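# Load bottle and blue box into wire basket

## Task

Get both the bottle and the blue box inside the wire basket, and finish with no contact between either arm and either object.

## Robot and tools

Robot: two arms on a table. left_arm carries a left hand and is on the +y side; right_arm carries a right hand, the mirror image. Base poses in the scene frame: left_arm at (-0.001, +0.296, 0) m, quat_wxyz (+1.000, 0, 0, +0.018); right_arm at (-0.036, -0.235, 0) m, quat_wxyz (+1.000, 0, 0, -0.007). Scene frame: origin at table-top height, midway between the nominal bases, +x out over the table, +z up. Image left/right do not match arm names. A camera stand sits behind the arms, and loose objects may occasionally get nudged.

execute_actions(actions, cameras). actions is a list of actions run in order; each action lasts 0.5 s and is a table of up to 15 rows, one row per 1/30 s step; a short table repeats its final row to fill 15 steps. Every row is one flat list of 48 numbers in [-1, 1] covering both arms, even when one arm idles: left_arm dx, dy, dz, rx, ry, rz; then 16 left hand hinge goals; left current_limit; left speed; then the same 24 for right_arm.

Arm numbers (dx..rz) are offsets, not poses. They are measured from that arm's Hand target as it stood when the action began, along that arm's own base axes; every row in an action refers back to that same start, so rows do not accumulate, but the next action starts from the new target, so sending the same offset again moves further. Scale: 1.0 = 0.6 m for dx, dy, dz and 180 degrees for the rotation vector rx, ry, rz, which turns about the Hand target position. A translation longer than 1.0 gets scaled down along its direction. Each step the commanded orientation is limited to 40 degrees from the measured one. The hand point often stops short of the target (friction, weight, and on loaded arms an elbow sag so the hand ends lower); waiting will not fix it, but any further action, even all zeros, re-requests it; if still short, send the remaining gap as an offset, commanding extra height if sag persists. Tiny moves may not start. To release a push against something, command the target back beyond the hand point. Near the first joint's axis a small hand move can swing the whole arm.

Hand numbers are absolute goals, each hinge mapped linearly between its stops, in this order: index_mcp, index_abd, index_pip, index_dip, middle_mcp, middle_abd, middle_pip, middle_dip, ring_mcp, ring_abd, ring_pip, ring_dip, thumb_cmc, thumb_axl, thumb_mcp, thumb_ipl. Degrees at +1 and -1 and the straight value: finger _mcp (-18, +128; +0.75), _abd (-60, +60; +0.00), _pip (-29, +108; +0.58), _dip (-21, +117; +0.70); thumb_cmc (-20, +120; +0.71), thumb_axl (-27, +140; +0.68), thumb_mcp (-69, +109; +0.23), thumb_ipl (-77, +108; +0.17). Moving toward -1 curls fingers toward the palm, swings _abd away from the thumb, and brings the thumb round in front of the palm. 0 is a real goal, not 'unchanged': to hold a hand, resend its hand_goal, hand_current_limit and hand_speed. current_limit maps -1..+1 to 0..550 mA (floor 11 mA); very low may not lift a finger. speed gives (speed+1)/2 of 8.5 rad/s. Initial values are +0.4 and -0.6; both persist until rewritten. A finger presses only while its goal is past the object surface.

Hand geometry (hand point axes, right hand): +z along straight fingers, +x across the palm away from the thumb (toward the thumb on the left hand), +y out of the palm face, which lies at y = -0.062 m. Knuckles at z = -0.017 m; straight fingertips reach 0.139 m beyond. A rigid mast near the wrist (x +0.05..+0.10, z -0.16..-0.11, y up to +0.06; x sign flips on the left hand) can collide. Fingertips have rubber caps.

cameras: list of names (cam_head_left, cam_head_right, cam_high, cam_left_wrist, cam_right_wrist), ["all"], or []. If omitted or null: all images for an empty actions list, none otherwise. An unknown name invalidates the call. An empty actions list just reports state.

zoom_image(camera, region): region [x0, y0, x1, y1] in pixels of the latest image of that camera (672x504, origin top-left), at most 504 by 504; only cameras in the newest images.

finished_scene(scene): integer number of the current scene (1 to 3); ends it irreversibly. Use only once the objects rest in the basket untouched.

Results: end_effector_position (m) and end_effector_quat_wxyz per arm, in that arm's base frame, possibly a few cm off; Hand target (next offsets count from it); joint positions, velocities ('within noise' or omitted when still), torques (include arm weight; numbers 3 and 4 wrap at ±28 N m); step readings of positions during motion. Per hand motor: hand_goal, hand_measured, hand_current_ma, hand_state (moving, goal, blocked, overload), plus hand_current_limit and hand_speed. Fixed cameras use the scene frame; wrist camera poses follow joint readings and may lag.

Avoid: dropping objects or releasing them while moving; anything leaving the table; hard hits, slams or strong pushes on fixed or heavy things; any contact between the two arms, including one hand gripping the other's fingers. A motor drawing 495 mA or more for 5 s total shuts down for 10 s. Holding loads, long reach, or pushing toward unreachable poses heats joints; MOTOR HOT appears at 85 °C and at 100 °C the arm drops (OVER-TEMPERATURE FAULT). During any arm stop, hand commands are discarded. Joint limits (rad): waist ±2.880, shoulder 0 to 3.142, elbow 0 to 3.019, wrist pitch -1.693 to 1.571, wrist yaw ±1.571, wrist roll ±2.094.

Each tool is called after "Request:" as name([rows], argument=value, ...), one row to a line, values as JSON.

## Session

Request:
execute_actions(actions=[])

Request:
zoom_image(camera="cam_head_left", region=[150, 90, 402, 342])

Request:
zoom_image(camera="cam_head_right", region=[150, 90, 402, 342])

Scene clock: 0.00 s.
left_arm: end_effector_position=(+0.9962, -0.1106, +0.2163) hand_goal=(+0.754, +0.000, +0.576, +0.696, +0.754, +0.000, +0.576, +0.696, +0.754, +0.000, +0.576, +0.696, +0.714, +0.678, +0.226, +0.168) hand_measured=(+0.754, +0.000, +0.576, +0.696, +0.754, +0.000, +0.576, +0.696, +0.754, +0.000, +0.576, +0.696, +0.714, +0.678, +0.226, +0.168) hand_current_ma=(+0, +0, +0, +0, +0, +0, +0, +0, +0, +0, +0, +0, +0, +0, +0, +0) hand_state=(goal, goal, goal, goal, goal, goal, goal, goal, goal, goal, goal, goal, goal, goal, goal, goal) hand_current_limit=0.40 hand_speed=-0.60 end_effector_quat_wxyz=(+0.114, +0.798, +0.115, +0.580) | right_arm: end_effector_position=(+0.3498, +0.0836, +0.1465) hand_goal=(+0.754, +0.000, +0.576, +0.696, +0.754, +0.000, +0.576, +0.696, +0.754, +0.000, +0.576, +0.696, +0.714, +0.678, +0.226, +0.168) hand_measured=(+0.754, +0.000, +0.576, +0.696, +0.754, +0.000, +0.576, +0.696, +0.754, +0.000, +0.576, +0.696, +0.714, +0.678, +0.226, +0.168) hand_current_ma=(+0, +0, +0, +0, +0, +0, +0, +0, +0, +0, +0, +0, +0, +0, +0, +0) hand_state=(goal, goal, goal, goal, goal, goal, goal, goal, goal, goal, goal, goal, overload, goal, goal, goal) hand_current_limit=0.40 hand_speed=-0.60 end_effector_quat_wxyz=(-0.422, +0.775, +0.397, +0.251)
Joint positions: left_arm=[-0.035 2.529 2.401 -0.178 0.015 1.238] | right_arm=[-0.096 1.158 0.785 -1.25 -1.026 0.498]
Joint velocities: within noise
Joint torques (N m): no reading
Heat: left arm: hottest elbow 41 °C; right arm: hottest elbow 40 °C.
Hand target: left_arm +0.9974, -0.1107, +0.2503; +0.118, +0.783, +0.113, +0.600 | right_arm +0.3600, +0.0828, +0.1594; -0.415, +0.771, +0.404, +0.263
camera_calibration:
cam_left_wrist: T_world_to_cam=[[-0.204133, 0.330666, -0.921406, 0.414167], [-0.700833, 0.607795, 0.373386, 0.615445], [0.683493, 0.721973, 0.107671, -0.507114], [0, 0, 0, 1]] pos_world=[0.862478, -0.144893, 0.206419]
cam_right_wrist: T_world_to_cam=[[0.0530114, -0.556016, -0.829479, 0.180635], [-0.671248, -0.634832, 0.382641, 0.17189], [-0.739335, 0.536502, -0.406878, 0.399682], [0, 0, 0, 1]] pos_world=[0.401304, -0.00487331, 0.246683]

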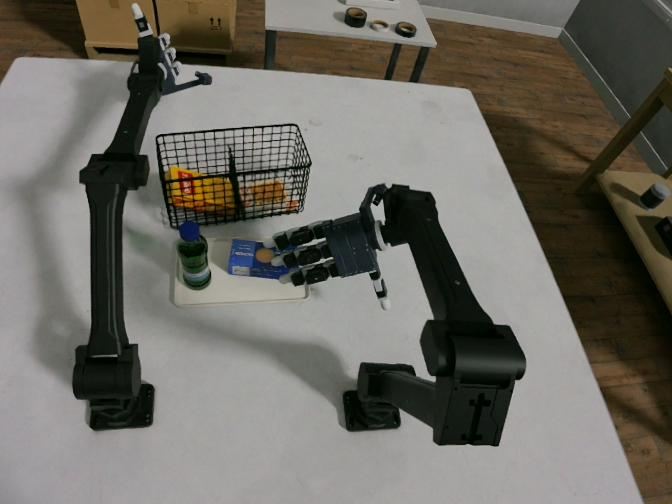

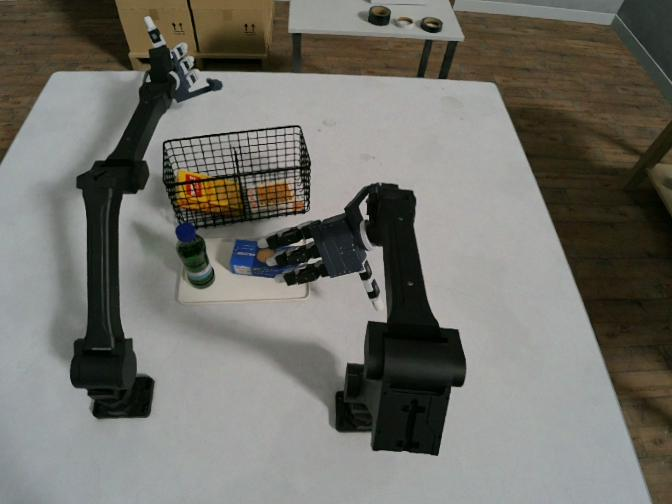

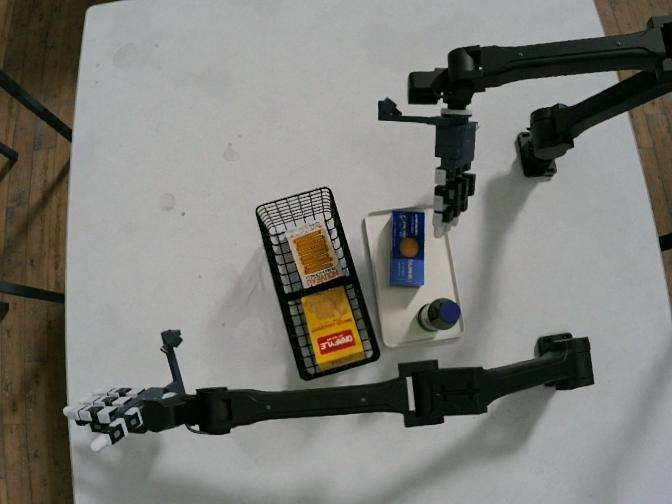

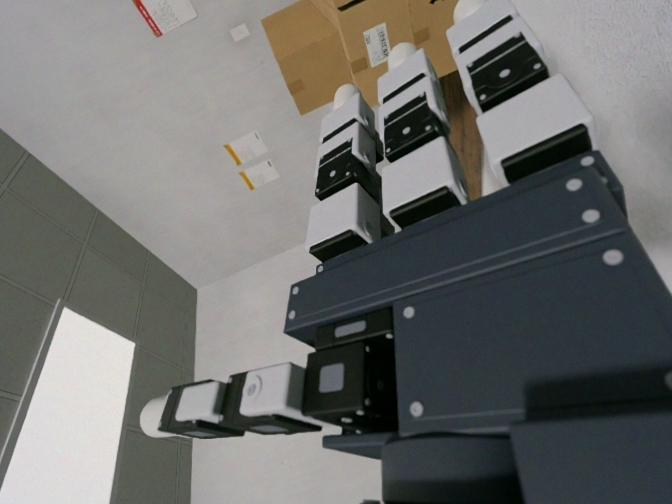

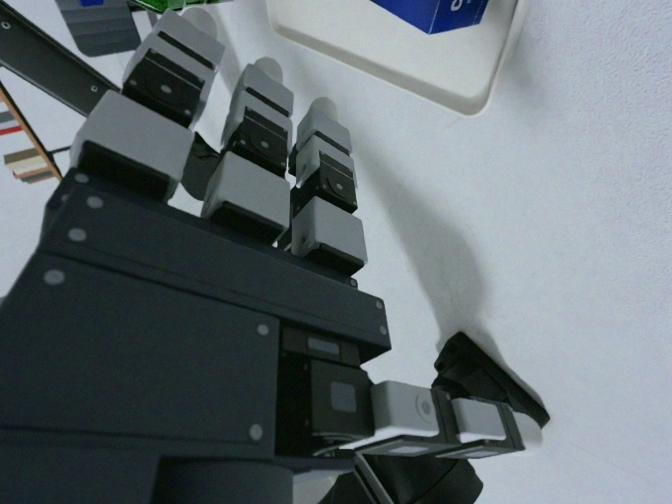

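Scaled by 2.000 from the camera's 672x504 image, which has a finer 960x720 frame.

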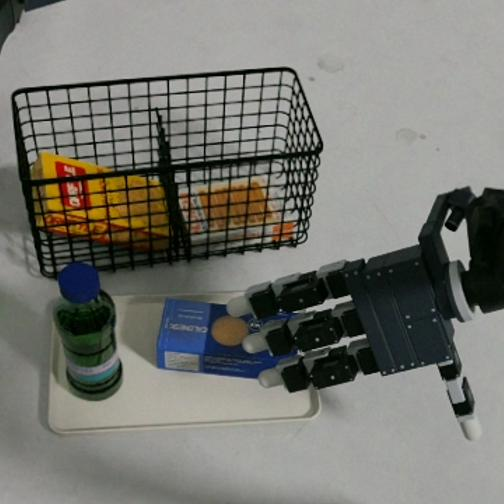

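Scaled by 2.000 from the camera's 672x504 image, which has a finer 960x720 frame.

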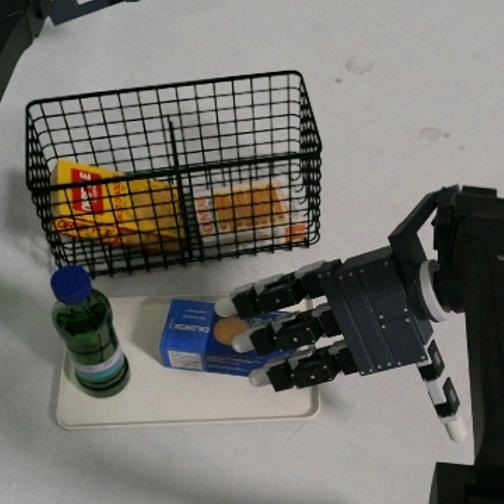

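Request:
execute_actions([
  [[-0.07,-0.0045,0.12,0.131,0.0458,-0.0398,0.863,0,-0.8,0.69,0.863,0,-0.8,0.69,0.616,0,-1,0.69,-0.65,0.678,0.54,-0.157,0.4,-0.5,0.0155,-0.1493,0.08,0,0,-0.0778,0.754,0,0.576,0.696,0.754,0,0.576,0.696,0.754,0,0.576,0.696,0.714,0.678,0.226,0.168,0.4,-0.6]],
  [[-0.13,-0.0045,0.12,0.131,0.0458,-0.0398,0.863,0,-0.8,0.69,0.863,0,-0.8,0.69,0.616,0,-1,0.69,-0.65,0.678,0.54,-0.157,0.4,-0.5,-0.021,-0.1485,0,0,0,-0.0778,0.754,0,0.576,0.696,0.754,0,0.576,0.696,0.754,0,0.576,0.696,0.714,0.678,0.226,0.168,0.4,-0.6]],
  [[-0.15,-0.0045,0.06,0.0882,0.0308,-0.0268,0.863,0,-0.8,0.69,0.863,0,-0.8,0.69,0.616,0,-1,0.69,-0.65,0.678,0.54,-0.157,0.4,-0.5,-0.0563,-0.1392,0,0,0,-0.0778,0.754,0,0.576,0.696,0.754,0,0.576,0.696,0.754,0,0.576,0.696,0.714,0.678,0.226,0.168,0.4,-0.6]],
  [[-0.15,-0.0045,0,0.0534,0.0187,-0.0162,0.863,0,-0.8,0.69,0.863,0,-0.8,0.69,0.616,0,-1,0.69,-0.65,0.678,0.54,-0.157,0.4,-0.5,-0.0883,-0.1213,0,0,0,-0.0778,0.754,0,0.576,0.696,0.754,0,0.576,0.696,0.754,0,0.576,0.696,0.714,0.678,0.226,0.168,0.4,-0.6]],
  [[-0.15,-0.0045,0,0.0534,0.0187,-0.0162,0.863,0,-0.8,0.69,0.863,0,-0.8,0.69,0.616,0,-1,0.69,-0.65,0.678,0.54,-0.157,0.4,-0.5,0,0,0,0,0,0,0.754,0,0.576,0.696,0.754,0,0.576,0.696,0.754,0,0.576,0.696,0.714,0.678,0.226,0.168,0.4,-0.6]],
  [[-0.14,-0.0045,0,0.0534,0.0187,-0.0162,0.863,0,-0.8,0.69,0.863,0,-0.8,0.69,0.616,0,-1,0.69,-0.65,0.678,0.54,-0.157,0.4,-0.5,0,0,0,0,0,0,0.754,0,0.576,0.696,0.754,0,0.576,0.696,0.754,0,0.576,0.696,0.714,0.678,0.226,0.168,0.4,-0.6]],
], cameras=["cam_head_left", "cam_head_right", "cam_high"])

Request:
zoom_image(camera="cam_high", region=[240, 170, 480, 390])

Request:
zoom_image(camera="cam_head_right", region=[150, 100, 350, 320])

Request:
zoom_image(camera="cam_head_left", region=[150, 100, 350, 320])

Scene clock: 26.70 s.
left_arm: end_effector_position=(+0.5285, -0.1248, +0.4266) hand_goal=(+0.864, +0.000, -0.800, +0.690, +0.864, +0.000, -0.800, +0.690, +0.616, +0.000, -1.000, +0.690, -0.650, +0.678, +0.540, -0.156) hand_measured=(+0.860, -0.002, -0.794, +0.694, +0.860, -0.002, -0.794, +0.692, +0.614, -0.002, -0.994, +0.692, -0.652, +0.678, +0.536, -0.154) hand_current_ma=(-1, +0, +1, +1, -1, +0, +1, +1, +0, +0, +2, +0, +0, +0, -2, +0) hand_state=(goal, goal, goal, goal, goal, goal, goal, goal, goal, goal, goal, goal, goal, goal, goal, goal) hand_current_limit=0.40 hand_speed=-0.50 end_effector_quat_wxyz=(-0.398, +0.850, -0.304, +0.164) | right_arm: end_effector_position=(+0.2630, -0.2348, +0.1864) hand_goal=(+0.754, +0.000, +0.576, +0.696, +0.754, +0.000, +0.576, +0.696, +0.754, +0.000, +0.576, +0.696, +0.714, +0.678, +0.226, +0.168) hand_measured=(+0.750, +0.000, +0.576, +0.696, +0.748, +0.000, +0.576, +0.696, +0.748, +0.000, +0.576, +0.696, +0.454, +0.678, +0.224, +0.168) hand_current_ma=(-1, +0, +0, +0, -1, +0, +0, +0, -1, +0, +0, +0, +0, +0, +0, +0) hand_state=(goal, goal, goal, goal, goal, goal, goal, goal, goal, goal, goal, goal, overload, goal, goal, goal) hand_current_limit=0.40 hand_speed=-0.60 end_effector_quat_wxyz=(-0.260, +0.872, -0.016, +0.415)
Joint positions: left_arm=[-0.353 1.618 2.059 -1.582 -0.805 2.09] | right_arm=[-1.062 1.102 0.857 -1.379 -1.022 0.515]
Joint torques (N m): left_arm=[-1.26 -14.45 8.96 0.7 -0.91 0.06] | right_arm=[-1.85 -4.25 12.14 -0.01 -0.91 -0.11]
Heat: left arm: hottest elbow 50 °C; right arm: hottest elbow 44 °C.
Hand target: left_arm +0.5233, -0.1268, +0.4302; -0.374, +0.751, -0.487, +0.243 | right_arm +0.2698, -0.2522, +0.2075; -0.243, +0.871, -0.006, +0.427
Off the commanded pose: left_arm 0.007 m, 26 deg | right_arm 0.028 m, 3 deg.
joint sent to its limit (left arm) — joint 6 (wrist roll), upper limit. The joint targets are off in orientation, not in position.
Step readings (end_effector_position of left_arm | right_arm):
0: (+0.9962, -0.1106, +0.2163) | (+0.3498, +0.0836, +0.1465)
1: (+0.9961, -0.1108, +0.2158) | (+0.3498, +0.0834, +0.1465)
2: (+0.9951, -0.1114, +0.2128) | (+0.3498, +0.0809, +0.1467)
4: (+0.9897, -0.1130, +0.2023) | (+0.3493, +0.0660, +0.1488)
8: (+0.9758, -0.1153, +0.2018) | (+0.3523, +0.0200, +0.1661)
15: (+0.9600, -0.1179, +0.2631) | (+0.3563, +0.0024, +0.1866)
16: (+0.9582, -0.1179, +0.2724) | (+0.3556, +0.0023, +0.1866)
17: (+0.9553, -0.1167, +0.2784) | (+0.3554, -0.0015, +0.1867)
19: (+0.9443, -0.1118, +0.2858) | (+0.3548, -0.0200, +0.1869)
23: (+0.9186, -0.1055, +0.3104) | (+0.3479, -0.0716, +0.1867)
30: (+0.8867, -0.1025, +0.3728) | (+0.3430, -0.0841, +0.1864)
31: (+0.8838, -0.1019, +0.3779) | (+0.3427, -0.0844, +0.1864)
32: (+0.8795, -0.1005, +0.3801) | (+0.3420, -0.0878, +0.1866)
34: (+0.8642, -0.0968, +0.3794) | (+0.3371, -0.1049, +0.1867)
38: (+0.8317, -0.0988, +0.3892) | (+0.3184, -0.1523, +0.1865)
45: (+0.7951, -0.1132, +0.4290) | (+0.3121, -0.1645, +0.1866)
46: (+0.7922, -0.1143, +0.4318) | (+0.3119, -0.1647, +0.1865)
47: (+0.7877, -0.1135, +0.4316) | (+0.3102, -0.1679, +0.1868)
49: (+0.7686, -0.1108, +0.4220) | (+0.3014, -0.1833, +0.1869)
53: (+0.7330, -0.1068, +0.4092) | (+0.2721, -0.2247, +0.1867)
60: (+0.7047, -0.1137, +0.4184) | (+0.2630, -0.2352, +0.1867)
61: (+0.7023, -0.1144, +0.4195) | (+0.2630, -0.2351, +0.1866)
62: (+0.6982, -0.1136, +0.4189) | (+0.2629, -0.2350, +0.1866)
64: (+0.6789, -0.1101, +0.4118) | (+0.2630, -0.2349, +0.1865)
68: (+0.6412, -0.1099, +0.4071) | (+0.2630, -0.2348, +0.1863)
75: (+0.6117, -0.1212, +0.4273) | (+0.2630, -0.2348, +0.1864)
76: (+0.6098, -0.1213, +0.4288) | (+0.2631, -0.2348, +0.1864)
77: (+0.6062, -0.1194, +0.4288) | (+0.2630, -0.2348, +0.1864)
79: (+0.5884, -0.1130, +0.4225) | (+0.2630, -0.2348, +0.1864)
83: (+0.5533, -0.1134, +0.4162) | (+0.2630, -0.2348, +0.1864)
90: (+0.5305, -0.1265, +0.4280) | (+0.2630, -0.2348, +0.1864)
Images, in order (width x height): cam_head_left 672x504, cam_head_right 672x504, cam_high 672x504.

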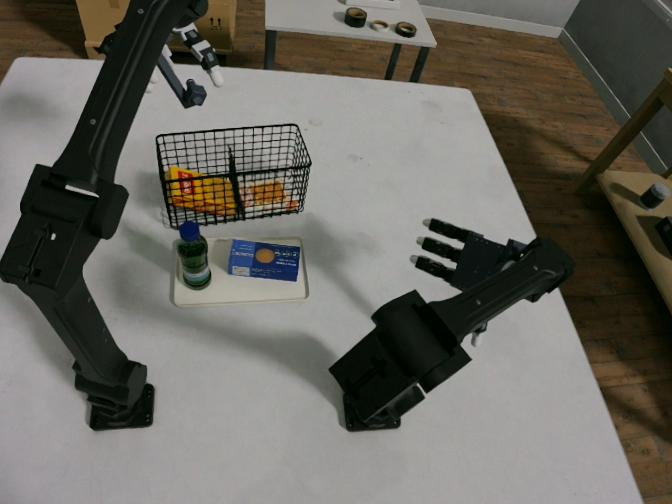

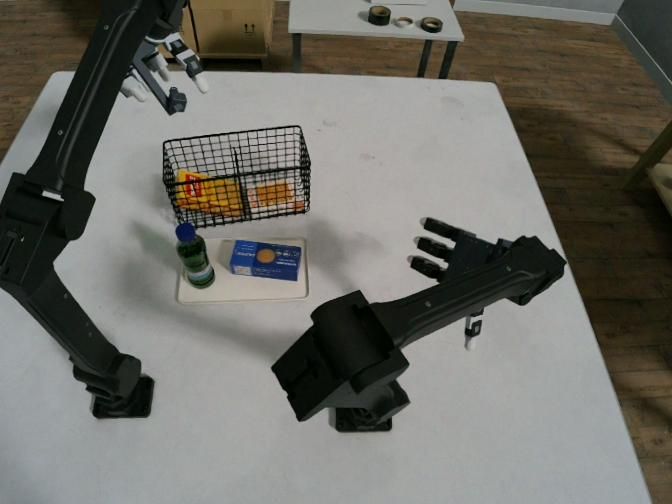

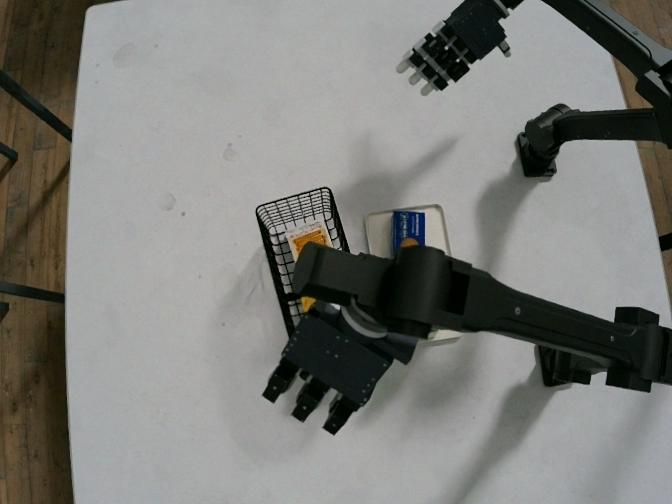

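Scaled by 2.100 from the camera's 672x504 image, which has a finer 960x720 frame.

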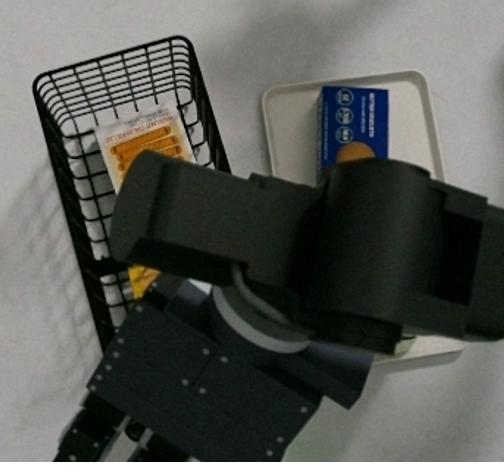

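Scaled by 2.291 from the camera's 672x504 image, which has a finer 960x720 frame.

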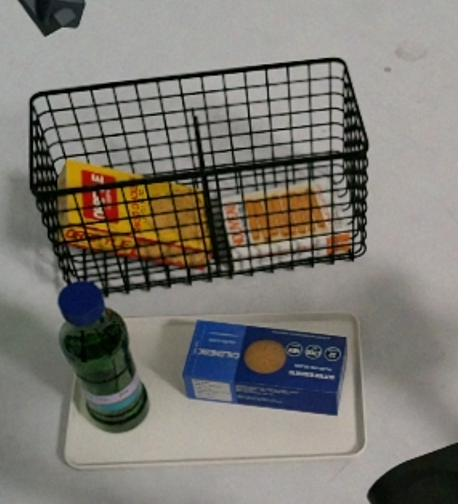

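Scaled by 2.291 from the camera's 672x504 image, which has a finer 960x720 frame.

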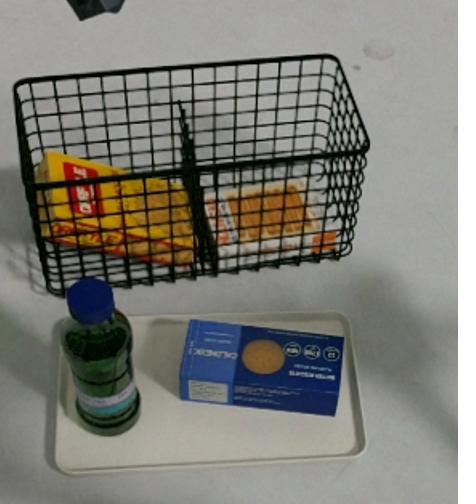

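Request:
execute_actions([
  [[-0.11,-0.006,0,0,0,0,0.863,0,-0.8,0.69,0.863,0,-0.8,0.69,0.616,0,-1,0.69,-0.65,0.678,0.54,-0.157,0.4,-0.5,0,0,0,0,0,0,0.754,0,0.576,0.696,0.754,0,0.576,0.696,0.754,0,0.576,0.696,0.714,0.678,0.226,0.168,0.4,-0.6]],
  [[-0.11,-0.006,-0.05,0,0,0,0.863,0,-0.8,0.69,0.863,0,-0.8,0.69,0.616,0,-1,0.69,-0.65,0.678,0.54,-0.157,0.4,-0.5,0,0,0,0,0,0,0.754,0,0.576,0.696,0.754,0,0.576,0.696,0.754,0,0.576,0.696,0.714,0.678,0.226,0.168,0.4,-0.6]],
  [[-0.092,-0.006,-0.08,0,0,0,0.863,0,-0.8,0.69,0.863,0,-0.8,0.69,0.616,0,-1,0.69,-0.65,0.678,0.54,-0.157,0.4,-0.5,0,0,0,0,0,0,0.754,0,0.576,0.696,0.754,0,0.576,0.696,0.754,0,0.576,0.696,0.714,0.678,0.226,0.168,0.4,-0.6]],
], cameras=["cam_head_left", "cam_head_right", "cam_high"])

Scene clock: 42.47 s.
left_arm: end_effector_position=(+0.3369, -0.1340, +0.3481) hand_goal=(+0.864, +0.000, -0.800, +0.690, +0.864, +0.000, -0.800, +0.690, +0.616, +0.000, -1.000, +0.690, -0.650, +0.678, +0.540, -0.156) hand_measured=(+0.860, -0.002, -0.794, +0.694, +0.860, -0.002, -0.794, +0.692, +0.614, -0.002, -0.994, +0.692, -0.650, +0.678, +0.536, -0.154) hand_current_ma=(-1, +0, +1, +1, -1, +0, +1, +1, +0, +0, +2, +0, +0, +0, -2, +0) hand_state=(goal, goal, goal, goal, goal, goal, goal, goal, goal, goal, goal, goal, goal, goal, goal, goal) hand_current_limit=0.40 hand_speed=-0.50 end_effector_quat_wxyz=(-0.409, +0.797, -0.401, +0.192) | right_arm: end_effector_position=(+0.2630, -0.2348, +0.1864) hand_goal=(+0.754, +0.000, +0.576, +0.696, +0.754, +0.000, +0.576, +0.696, +0.754, +0.000, +0.576, +0.696, +0.714, +0.678, +0.226, +0.168) hand_measured=(+0.750, +0.000, +0.576, +0.696, +0.748, +0.000, +0.576, +0.696, +0.748, +0.000, +0.576, +0.696, +0.454, +0.678, +0.224, +0.168) hand_current_ma=(-1, +0, +0, +0, -1, +0, +0, +0, -1, +0, +0, +0, +0, +0, +0, +0) hand_state=(goal, goal, goal, goal, goal, goal, goal, goal, goal, goal, goal, goal, overload, goal, goal, goal) hand_current_limit=0.40 hand_speed=-0.60 end_effector_quat_wxyz=(-0.260, +0.872, -0.016, +0.415)
Joint positions: left_arm=[-0.596 1.094 1.332 -1.419 -0.875 2.09] | right_arm=[-1.062 1.102 0.857 -1.379 -1.022 0.515]
Joint torques (N m): left_arm=[-1.67 -6.53 9.42 1.32 -0.98 0.07] | right_arm=[-1.2 -3.66 12.12 0.1 -0.91 -0.13]
Heat: left arm: hottest elbow 50 °C; right arm: hottest elbow 47 °C.
Hand target: left_arm +0.3362, -0.1377, +0.3521; -0.374, +0.751, -0.487, +0.243 | right_arm +0.2698, -0.2522, +0.2075; -0.243, +0.871, -0.006, +0.427
Off the commanded pose: left_arm 0.005 m, 13 deg | right_arm 0.028 m, 3 deg.
joint sent to its limit (left arm) — joint 6 (wrist roll), upper limit. The joint targets are off in orientation, not in position.
Step readings (end_effector_position of left_arm | right_arm):
0: (+0.5285, -0.1248, +0.4266) | (+0.2630, -0.2348, +0.1864)
1: (+0.5285, -0.1247, +0.4261) | (+0.2630, -0.2348, +0.1864)
2: (+0.5263, -0.1246, +0.4244) | (+0.2630, -0.2348, +0.1864)
4: (+0.5126, -0.1226, +0.4153) | (+0.2630, -0.2348, +0.1864)
8: (+0.4828, -0.1245, +0.4081) | (+0.2630, -0.2348, +0.1864)
15: (+0.4583, -0.1265, +0.4284) | (+0.2630, -0.2348, +0.1864)
16: (+0.4571, -0.1259, +0.4299) | (+0.2630, -0.2348, +0.1864)
17: (+0.4546, -0.1261, +0.4284) | (+0.2630, -0.2348, +0.1864)
19: (+0.4392, -0.1235, +0.4153) | (+0.2630, -0.2348, +0.1864)
23: (+0.4056, -0.1255, +0.3914) | (+0.2630, -0.2348, +0.1864)
30: (+0.3928, -0.1308, +0.3956) | (+0.2630, -0.2348, +0.1864)
31: (+0.3923, -0.1306, +0.3961) | (+0.2630, -0.2348, +0.1864)
32: (+0.3908, -0.1311, +0.3939) | (+0.2630, -0.2348, +0.1864)
34: (+0.3781, -0.1295, +0.3782) | (+0.2630, -0.2348, +0.1864)
38: (+0.3461, -0.1295, +0.3471) | (+0.2630, -0.2348, +0.1864)
45: (+0.3372, -0.1343, +0.3479) | (+0.2630, -0.2348, +0.1864)
Images, in order (width x height): cam_head_left 672x504, cam_head_right 672x504, cam_high 672x504.

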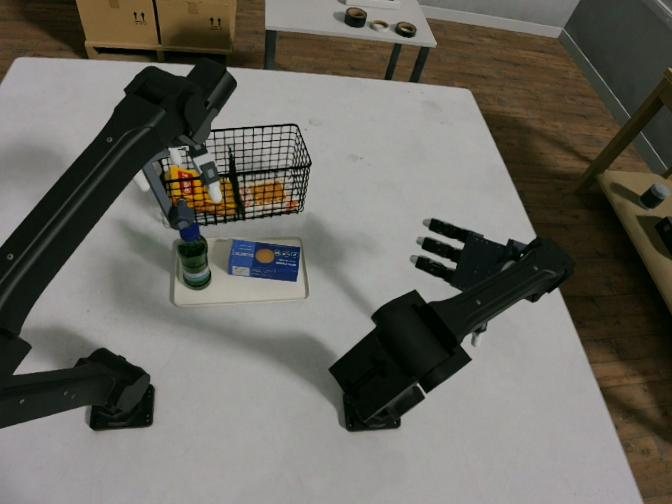

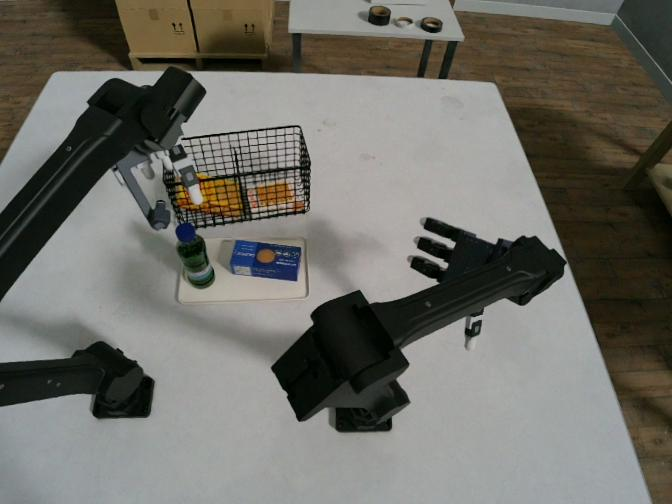

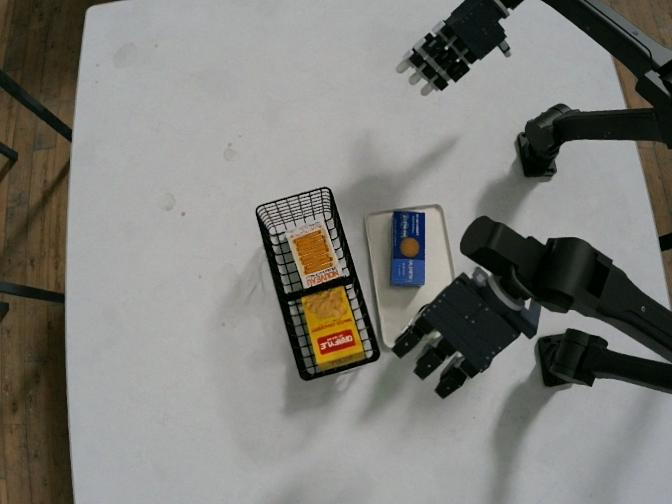

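Request:
execute_actions([
  [[-0.002,0,-0.075,0,0,0,0.863,0,-0.8,0.69,0.863,0,-0.8,0.69,0.616,0,-1,0.69,-0.65,0.678,0.54,-0.157,0.4,-0.5,0,0,0,0,0,0,0.754,0,0.576,0.696,0.754,0,0.576,0.696,0.754,0,0.576,0.696,0.714,0.678,0.226,0.168,0.4,-0.6]],
  [[-0.002,0,-0.06,0,0,0,0.863,0,-0.8,0.69,0.863,0,-0.8,0.69,0.616,0,-1,0.69,-0.65,0.678,0.54,-0.157,0.4,-0.5,0,0,0,0,0,0,0.754,0,0.576,0.696,0.754,0,0.576,0.696,0.754,0,0.576,0.696,0.714,0.678,0.226,0.168,0.4,-0.6]],
], cameras=["cam_head_left", "cam_head_right", "cam_high"])

Request:
zoom_image(camera="cam_high", region=[350, 190, 550, 390])

Request:
zoom_image(camera="cam_head_right", region=[120, 170, 270, 320])

Scene clock: 50.50 s.
left_arm: end_effector_position=(+0.3340, -0.1336, +0.2652) hand_goal=(+0.864, +0.000, -0.800, +0.690, +0.864, +0.000, -0.800, +0.690, +0.616, +0.000, -1.000, +0.690, -0.650, +0.678, +0.540, -0.156) hand_measured=(+0.860, -0.002, -0.794, +0.694, +0.860, -0.002, -0.794, +0.692, +0.614, -0.002, -0.994, +0.692, -0.650, +0.678, +0.536, -0.154) hand_current_ma=(-1, +0, +1, +1, -1, +0, +1, +1, +0, +0, +2, +0, +0, +0, -2, +0) hand_state=(goal, goal, goal, goal, goal, goal, goal, goal, goal, goal, goal, goal, goal, goal, goal, goal) hand_current_limit=0.40 hand_speed=-0.50 end_effector_quat_wxyz=(-0.409, +0.796, -0.403, +0.191) | right_arm: end_effector_position=(+0.2630, -0.2348, +0.1864) hand_goal=(+0.754, +0.000, +0.576, +0.696, +0.754, +0.000, +0.576, +0.696, +0.754, +0.000, +0.576, +0.696, +0.714, +0.678, +0.226, +0.168) hand_measured=(+0.750, +0.000, +0.576, +0.696, +0.748, +0.000, +0.576, +0.696, +0.748, +0.000, +0.576, +0.696, +0.454, +0.678, +0.224, +0.168) hand_current_ma=(-1, +0, +0, +0, -1, +0, +0, +0, -1, +0, +0, +0, +0, +0, +0, +0) hand_state=(goal, goal, goal, goal, goal, goal, goal, goal, goal, goal, goal, goal, overload, goal, goal, goal) hand_current_limit=0.40 hand_speed=-0.60 end_effector_quat_wxyz=(-0.260, +0.872, -0.016, +0.415)
Joint positions: left_arm=[-0.601 1.059 1.09 -1.215 -0.877 2.09] | right_arm=[-1.062 1.102 0.857 -1.379 -1.022 0.515]
Joint torques (N m): left_arm=[-1.73 -6.65 9.76 1.54 -0.97 0.07] | right_arm=[-1.03 -3.78 12.12 0.16 -0.92 -0.11]
Heat: left arm: hottest elbow 49 °C; right arm: hottest elbow 48 °C.
Hand target: left_arm +0.3338, -0.1377, +0.2711; -0.374, +0.751, -0.488, +0.243 | right_arm +0.2698, -0.2522, +0.2075; -0.243, +0.871, -0.006, +0.427
Off the commanded pose: left_arm 0.007 m, 13 deg | right_arm 0.028 m, 3 deg.
joint sent to its limit (left arm) — joint 6 (wrist roll), upper limit. The joint targets are off in orientation, not in position.
Step readings (end_effector_position of left_arm | right_arm):
0: (+0.3369, -0.1340, +0.3481) | (+0.2630, -0.2348, +0.1864)
1: (+0.3370, -0.1339, +0.3477) | (+0.2630, -0.2348, +0.1864)
2: (+0.3379, -0.1344, +0.3458) | (+0.2630, -0.2348, +0.1864)
4: (+0.3379, -0.1343, +0.3357) | (+0.2630, -0.2348, +0.1864)
8: (+0.3332, -0.1314, +0.3072) | (+0.2630, -0.2348, +0.1864)
15: (+0.3351, -0.1334, +0.3003) | (+0.2630, -0.2348, +0.1864)
16: (+0.3354, -0.1336, +0.3001) | (+0.2630, -0.2348, +0.1864)
17: (+0.3364, -0.1341, +0.2990) | (+0.2630, -0.2348, +0.1864)
19: (+0.3367, -0.1343, +0.2919) | (+0.2630, -0.2348, +0.1864)
23: (+0.3325, -0.1316, +0.2706) | (+0.2630, -0.2348, +0.1864)
30: (+0.3334, -0.1329, +0.2650) | (+0.2630, -0.2348, +0.1864)
Images, in order (width x height): cam_head_left 672x504, cam_head_right 672x504, cam_high 672x504.

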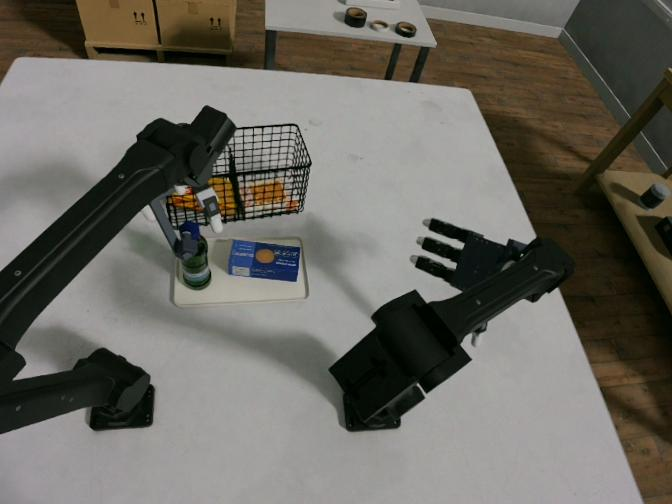

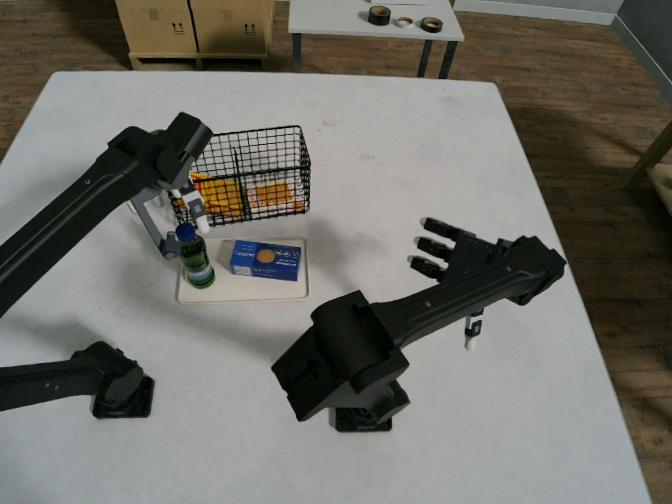

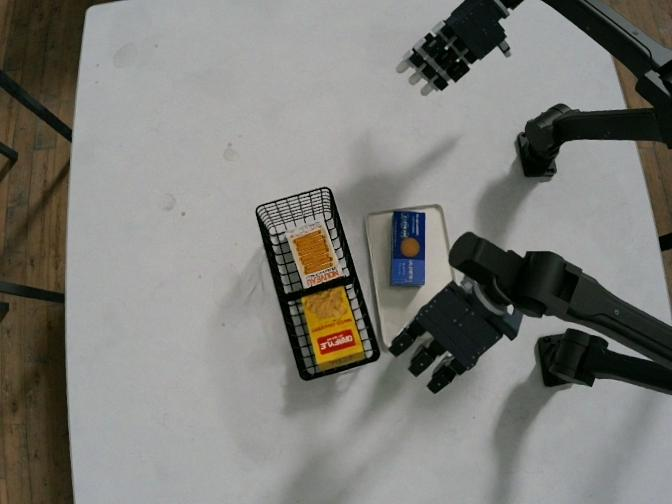

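Scaled by 2.520 from the camera's 672x504 image, which has a finer 960x720 frame.

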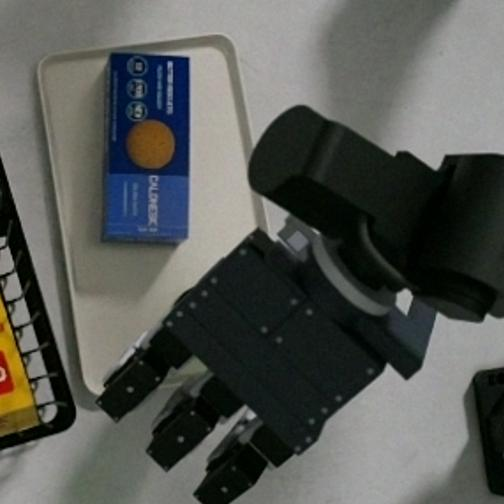

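Scaled by 3.360 from the camera's 672x504 image, which has a finer 960x720 frame.

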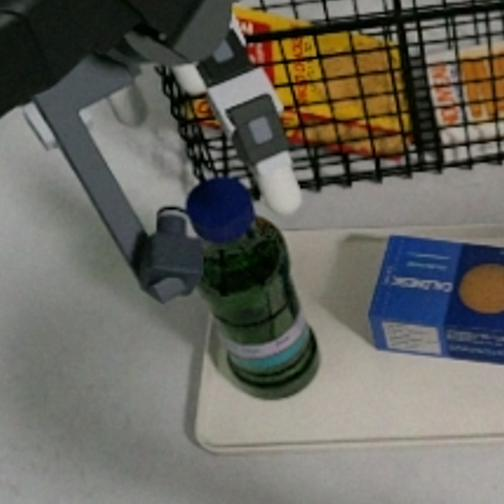

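Request:
execute_actions([
  [[0,0.005,-0.05,0,0,0,0.863,0,-0.8,0.69,0.863,0,-0.8,0.69,0.616,0,-1,0.69,-0.65,0.678,0.54,-0.157,0.4,-0.5,0,0,0,0,0,0,0.754,0,0.576,0.696,0.754,0,0.576,0.696,0.754,0,0.576,0.696,0.714,0.678,0.226,0.168,0.4,-0.6]],
  [[0,0,-0.06,0,0,0,0.863,0,-0.8,0.69,0.863,0,-0.8,0.69,0.616,0,-1,0.69,-0.65,0.678,0.54,-0.157,0.4,-0.5,0,0,0,0,0,0,0.754,0,0.576,0.696,0.754,0,0.576,0.696,0.754,0,0.576,0.696,0.714,0.678,0.226,0.168,0.4,-0.6]],
], cameras=["cam_head_left", "cam_head_right"])

Request:
zoom_image(camera="cam_head_right", region=[120, 170, 270, 320])

Request:
zoom_image(camera="cam_head_left", region=[120, 170, 270, 320])

Scene clock: 57.97 s.
left_arm: end_effector_position=(+0.3315, -0.1315, +0.2029) hand_goal=(+0.864, +0.000, -0.800, +0.690, +0.864, +0.000, -0.800, +0.690, +0.616, +0.000, -1.000, +0.690, -0.650, +0.678, +0.540, -0.156) hand_measured=(+0.860, -0.002, -0.794, +0.694, +0.860, -0.002, -0.794, +0.692, +0.614, -0.002, -0.994, +0.692, -0.650, +0.678, +0.536, -0.154) hand_current_ma=(-1, +0, +1, +1, -1, +0, +1, +1, +0, +0, +2, +0, +0, +0, -2, +0) hand_state=(goal, goal, goal, goal, goal, goal, goal, goal, goal, goal, goal, goal, goal, goal, goal, goal) hand_current_limit=0.40 hand_speed=-0.50 end_effector_quat_wxyz=(-0.409, +0.796, -0.400, +0.196) | right_arm: end_effector_position=(+0.2630, -0.2348, +0.1864) hand_goal=(+0.754, +0.000, +0.576, +0.696, +0.754, +0.000, +0.576, +0.696, +0.754, +0.000, +0.576, +0.696, +0.714, +0.678, +0.226, +0.168) hand_measured=(+0.750, +0.000, +0.576, +0.696, +0.748, +0.000, +0.576, +0.696, +0.748, +0.000, +0.576, +0.696, +0.454, +0.678, +0.224, +0.168) hand_current_ma=(-1, +0, +0, +0, -1, +0, +0, +0, -1, +0, +0, +0, +0, +0, +0, +0) hand_state=(goal, goal, goal, goal, goal, goal, goal, goal, goal, goal, goal, goal, overload, goal, goal, goal) hand_current_limit=0.40 hand_speed=-0.60 end_effector_quat_wxyz=(-0.260, +0.872, -0.016, +0.415)
Joint positions: left_arm=[-0.601 1.052 0.919 -1.04 -0.879 2.09] | right_arm=[-1.062 1.102 0.857 -1.379 -1.022 0.515]
Joint torques (N m): left_arm=[-1.2 -5.36 9.7 1.5 -0.96 0.08] | right_arm=[-1.38 -3.96 12.15 0.2 -0.91 -0.15]
Heat: left arm: hottest elbow 49 °C; right arm: hottest elbow 49 °C.
Hand target: left_arm +0.3337, -0.1346, +0.2051; -0.374, +0.751, -0.488, +0.243 | right_arm +0.2698, -0.2522, +0.2075; -0.243, +0.871, -0.006, +0.427
Off the commanded pose: left_arm 0.005 m, 13 deg | right_arm 0.028 m, 3 deg.
joint sent to its limit (left arm) — joint 6 (wrist roll), upper limit. The joint targets are off in orientation, not in position.
Step readings (end_effector_position of left_arm | right_arm):
0: (+0.3340, -0.1336, +0.2652) | (+0.2630, -0.2348, +0.1864)
1: (+0.3341, -0.1337, +0.2651) | (+0.2630, -0.2348, +0.1864)
2: (+0.3347, -0.1339, +0.2642) | (+0.2630, -0.2348, +0.1864)
4: (+0.3351, -0.1342, +0.2580) | (+0.2630, -0.2348, +0.1864)
8: (+0.3313, -0.1316, +0.2405) | (+0.2630, -0.2348, +0.1864)
15: (+0.3320, -0.1319, +0.2360) | (+0.2630, -0.2348, +0.1864)
16: (+0.3322, -0.1321, +0.2357) | (+0.2630, -0.2348, +0.1864)
17: (+0.3332, -0.1326, +0.2347) | (+0.2630, -0.2348, +0.1864)
19: (+0.3345, -0.1334, +0.2277) | (+0.2630, -0.2348, +0.1864)
23: (+0.3297, -0.1304, +0.2076) | (+0.2630, -0.2348, +0.1864)
30: (+0.3308, -0.1310, +0.2026) | (+0.2630, -0.2348, +0.1864)
Images, in order (width x height): cam_head_left 672x504, cam_head_right 672x504.

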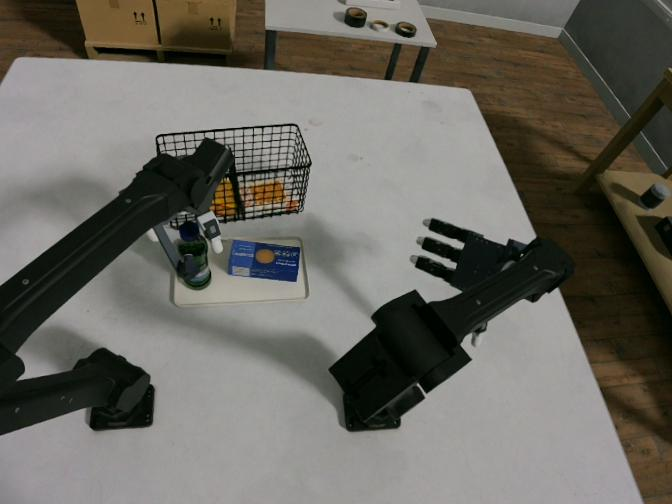

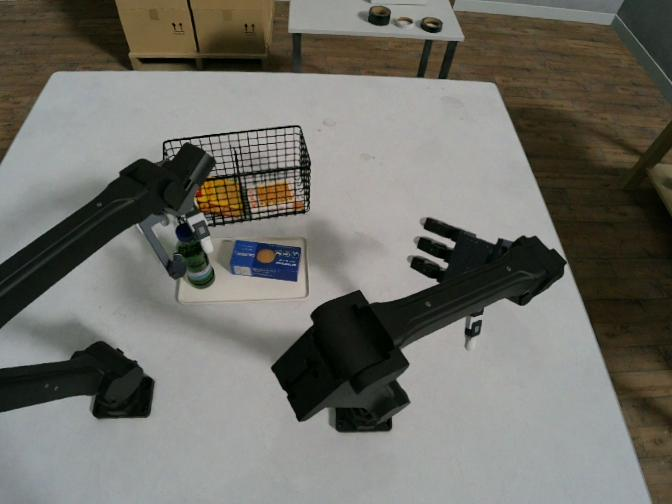

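Scaled by 3.360 from the camera's 672x504 image, which has a finer 960x720 frame.

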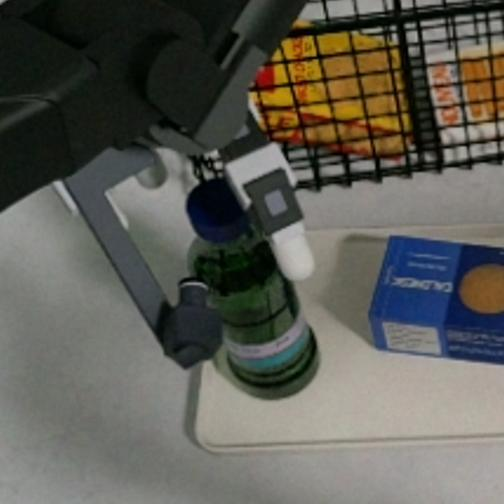

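Scaled by 3.360 from the camera's 672x504 image, which has a finer 960x720 frame.

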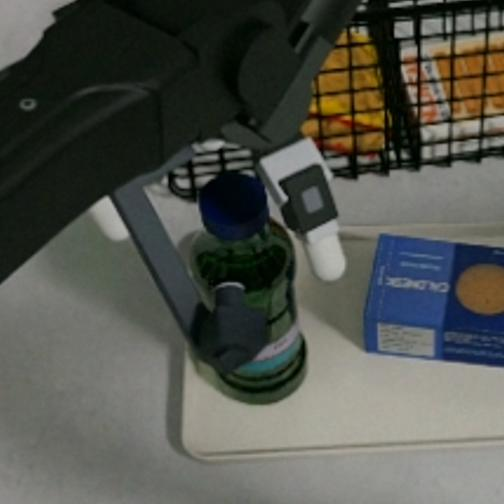

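Request:
execute_actions([
  [[0.003,0.002,-0.006,0,0,0,0.65,0,-1,0.69,0.65,0,-1,0.69,0.616,0,-1,0.69,-0.65,0.678,0.2,-0.12,0.3,-0.6,0,0,0,0,0,0,0.754,0,0.576,0.696,0.754,0,0.576,0.696,0.754,0,0.576,0.696,0.714,0.678,0.226,0.168,0.4,-0.6]],
  [[0,0,0,0,0,0,0.53,0,-1,0.69,0.53,0,-1,0.69,0.616,0,-1,0.69,-0.65,0.678,0.05,-0.1,0.3,-0.75,0,0,0,0,0,0,0.754,0,0.576,0.696,0.754,0,0.576,0.696,0.754,0,0.576,0.696,0.714,0.678,0.226,0.168,0.4,-0.6]],
], cameras=["cam_head_left", "cam_head_right"])

Request:
zoom_image(camera="cam_head_left", region=[120, 170, 270, 320])

Request:
zoom_image(camera="cam_head_right", region=[120, 170, 270, 320])

Scene clock: 63.43 s.
left_arm: end_effector_position=(+0.3329, -0.1325, +0.2020) hand_goal=(+0.530, +0.000, -1.000, +0.690, +0.530, +0.000, -1.000, +0.690, +0.616, +0.000, -1.000, +0.690, -0.650, +0.678, +0.050, -0.100) hand_measured=(+0.530, -0.002, -0.992, +0.694, +0.530, -0.002, -0.992, +0.692, +0.614, -0.002, -0.994, +0.692, -0.650, +0.678, +0.070, -0.098) hand_current_ma=(+0, +0, +3, +1, +0, +0, +3, +1, +0, +0, +2, +0, +0, +0, +21, +0) hand_state=(goal, goal, goal, goal, goal, goal, goal, goal, goal, goal, goal, goal, goal, goal, goal, goal) hand_current_limit=0.30 hand_speed=-0.75 end_effector_quat_wxyz=(-0.409, +0.797, -0.398, +0.199) | right_arm: end_effector_position=(+0.2630, -0.2348, +0.1864) hand_goal=(+0.754, +0.000, +0.576, +0.696, +0.754, +0.000, +0.576, +0.696, +0.754, +0.000, +0.576, +0.696, +0.714, +0.678, +0.226, +0.168) hand_measured=(+0.750, +0.000, +0.576, +0.696, +0.748, +0.000, +0.576, +0.696, +0.748, +0.000, +0.576, +0.696, +0.454, +0.678, +0.224, +0.168) hand_current_ma=(-1, +0, +0, +0, -1, +0, +0, +0, -1, +0, +0, +0, +0, +0, +0, +0) hand_state=(goal, goal, goal, goal, goal, goal, goal, goal, goal, goal, goal, goal, overload, goal, goal, goal) hand_current_limit=0.40 hand_speed=-0.60 end_effector_quat_wxyz=(-0.260, +0.872, -0.016, +0.415)
Joint positions: left_arm=[-0.601 1.052 0.915 -1.028 -0.878 2.09] | right_arm=[-1.062 1.102 0.857 -1.379 -1.022 0.515]
Joint torques (N m): left_arm=[-0.73 -4.95 9.54 1.46 -0.9 0.06] | right_arm=[-1.49 -3.9 12.07 0.16 -0.91 -0.12]
Heat: left arm: hottest elbow 49 °C; right arm: hottest elbow 50 °C.
Hand target: left_arm +0.3356, -0.1335, +0.2016; -0.374, +0.751, -0.488, +0.243 | right_arm +0.2698, -0.2522, +0.2075; -0.243, +0.871, -0.006, +0.427
Off the commanded pose: left_arm 0.003 m, 13 deg | right_arm 0.028 m, 3 deg.
joint sent to its limit (left arm) — joint 6 (wrist roll), upper limit. The joint targets are off in orientation, not in position.
Step readings (end_effector_position of left_arm | right_arm):
0: (+0.3316, -0.1315, +0.2029) | (+0.2630, -0.2348, +0.1864)
1: (+0.3316, -0.1315, +0.2029) | (+0.2630, -0.2348, +0.1864)
2: (+0.3318, -0.1316, +0.2030) | (+0.2630, -0.2348, +0.1864)
4: (+0.3325, -0.1321, +0.2033) | (+0.2630, -0.2348, +0.1864)
8: (+0.3332, -0.1326, +0.2033) | (+0.2630, -0.2348, +0.1864)
15: (+0.3329, -0.1323, +0.2021) | (+0.2630, -0.2348, +0.1864)
16: (+0.3329, -0.1323, +0.2021) | (+0.2630, -0.2348, +0.1864)
17: (+0.3329, -0.1324, +0.2021) | (+0.2630, -0.2348, +0.1864)
19: (+0.3329, -0.1324, +0.2021) | (+0.2630, -0.2348, +0.1864)
23: (+0.3329, -0.1324, +0.2021) | (+0.2630, -0.2348, +0.1864)
30: (+0.3329, -0.1325, +0.2020) | (+0.2630, -0.2348, +0.1864)
Images, in order (width x height): cam_head_left 672x504, cam_head_right 672x504.

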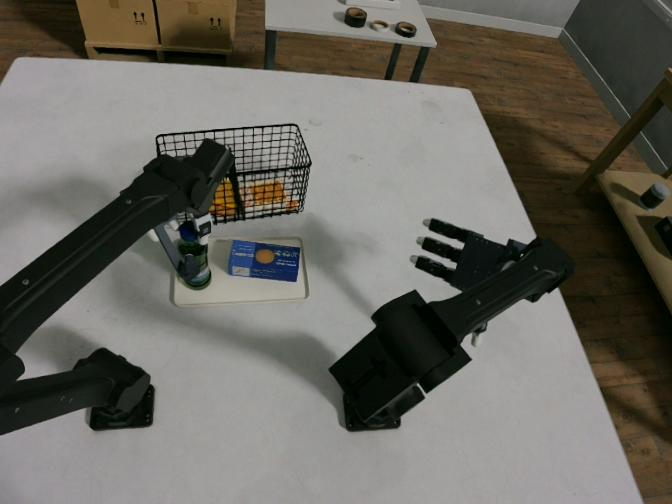

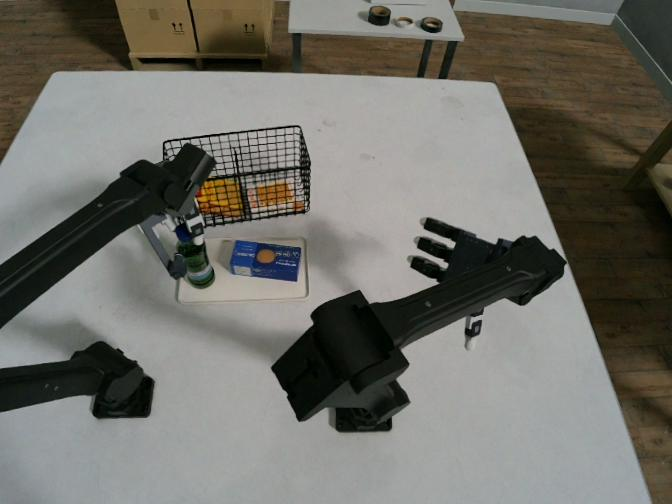

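Scaled by 3.360 from the camera's 672x504 image, which has a finer 960x720 frame.

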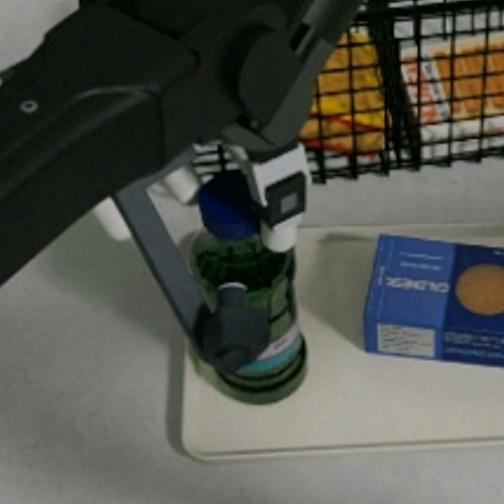

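Scaled by 3.360 from the camera's 672x504 image, which has a finer 960x720 frame.

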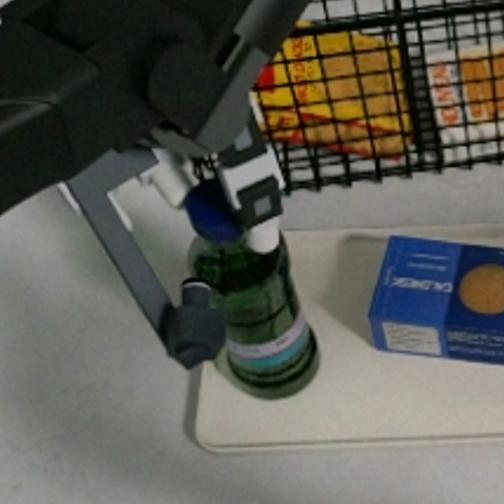

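Request:
execute_actions([
  [[0,0,0,0,0,0,0.4,0,-1,0.69,0.4,0,-1,0.69,0.616,0,-1,0.69,-0.65,0.678,0,-0.11,0.3,-0.75,0,0,0,0,0,0,0.754,0,0.576,0.696,0.754,0,0.576,0.696,0.754,0,0.576,0.696,0.714,0.678,0.226,0.168,0.4,-0.6]],
], cameras=["cam_head_left", "cam_head_right"])

Request:
zoom_image(camera="cam_head_right", region=[120, 170, 270, 320])

Scene clock: 66.70 s.
left_arm: end_effector_position=(+0.3329, -0.1325, +0.2020) hand_goal=(+0.400, +0.000, -1.000, +0.690, +0.400, +0.000, -1.000, +0.690, +0.616, +0.000, -1.000, +0.690, -0.650, +0.678, +0.000, -0.110) hand_measured=(+0.400, -0.002, -0.992, +0.694, +0.488, -0.002, -0.974, +0.700, +0.614, -0.002, -0.994, +0.692, -0.634, +0.678, +0.066, -0.094) hand_current_ma=(+0, +0, +3, +1, +188, +0, +22, +4, +0, +0, +2, +0, +10, +0, +160, +15) hand_state=(goal, goal, goal, goal, blocked, goal, blocked, goal, goal, goal, goal, goal, goal, goal, blocked, goal) hand_current_limit=0.30 hand_speed=-0.75 end_effector_quat_wxyz=(-0.409, +0.797, -0.399, +0.199) | right_arm: end_effector_position=(+0.2630, -0.2348, +0.1864) hand_goal=(+0.754, +0.000, +0.576, +0.696, +0.754, +0.000, +0.576, +0.696, +0.754, +0.000, +0.576, +0.696, +0.714, +0.678, +0.226, +0.168) hand_measured=(+0.750, +0.000, +0.576, +0.696, +0.748, +0.000, +0.576, +0.696, +0.748, +0.000, +0.576, +0.696, +0.454, +0.678, +0.224, +0.168) hand_current_ma=(-1, +0, +0, +0, -1, +0, +0, +0, -1, +0, +0, +0, +0, +0, +0, +0) hand_state=(goal, goal, goal, goal, goal, goal, goal, goal, goal, goal, goal, goal, overload, goal, goal, goal) hand_current_limit=0.40 hand_speed=-0.60 end_effector_quat_wxyz=(-0.260, +0.872, -0.016, +0.415)
Joint positions: left_arm=[-0.601 1.052 0.915 -1.028 -0.878 2.091] | right_arm=[-1.062 1.102 0.857 -1.379 -1.022 0.515]
Joint torques (N m): left_arm=[-0.62 -5.01 9.55 1.47 -0.88 0.07] | right_arm=[-0.97 -3.84 12.07 0.12 -0.93 -0.12]
Heat: left arm: hottest elbow 49 °C; right arm: hottest elbow 50 °C.
Hand target: left_arm +0.3356, -0.1335, +0.2016; -0.374, +0.751, -0.487, +0.243 | right_arm +0.2698, -0.2522, +0.2075; -0.243, +0.871, -0.006, +0.427
Off the commanded pose: left_arm 0.003 m, 13 deg | right_arm 0.028 m, 3 deg.
joint sent to its limit (left arm) — joint 6 (wrist roll), upper limit. The joint targets are off in orientation, not in position.
Step readings (end_effector_position of left_arm | right_arm):
0: (+0.3329, -0.1325, +0.2020) | (+0.2630, -0.2348, +0.1864)
1: (+0.3329, -0.1325, +0.2020) | (+0.2630, -0.2348, +0.1864)
2: (+0.3329, -0.1325, +0.2020) | (+0.2630, -0.2348, +0.1864)
4: (+0.3329, -0.1325, +0.2020) | (+0.2630, -0.2348, +0.1864)
8: (+0.3329, -0.1325, +0.2020) | (+0.2630, -0.2348, +0.1864)
15: (+0.3329, -0.1325, +0.2020) | (+0.2630, -0.2348, +0.1864)
Images, in order (width x height): cam_head_left 672x504, cam_head_right 672x504.

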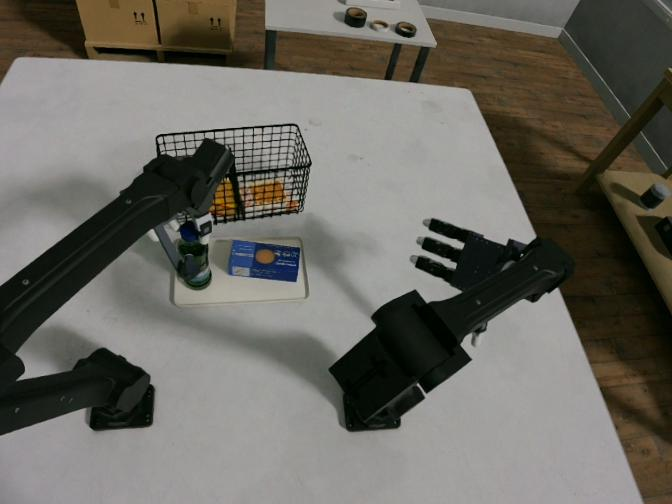

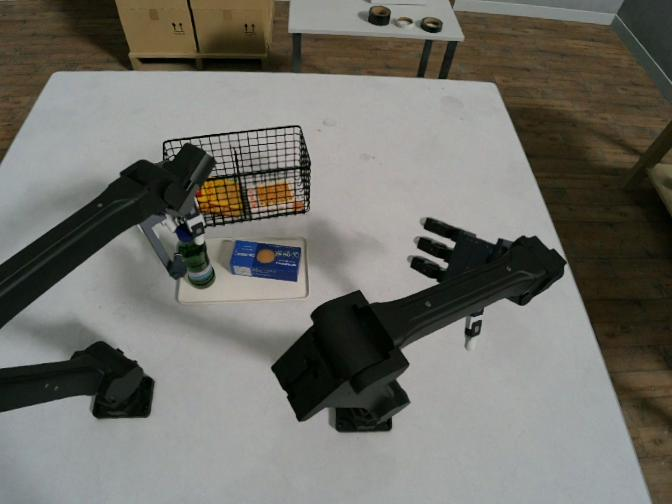

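Scaled by 3.360 from the camera's 672x504 image, which has a finer 960x720 frame.

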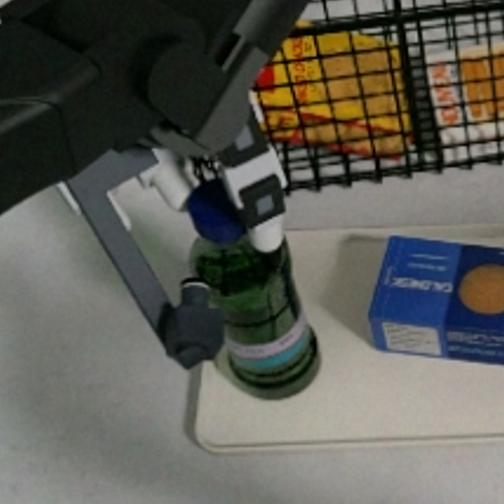

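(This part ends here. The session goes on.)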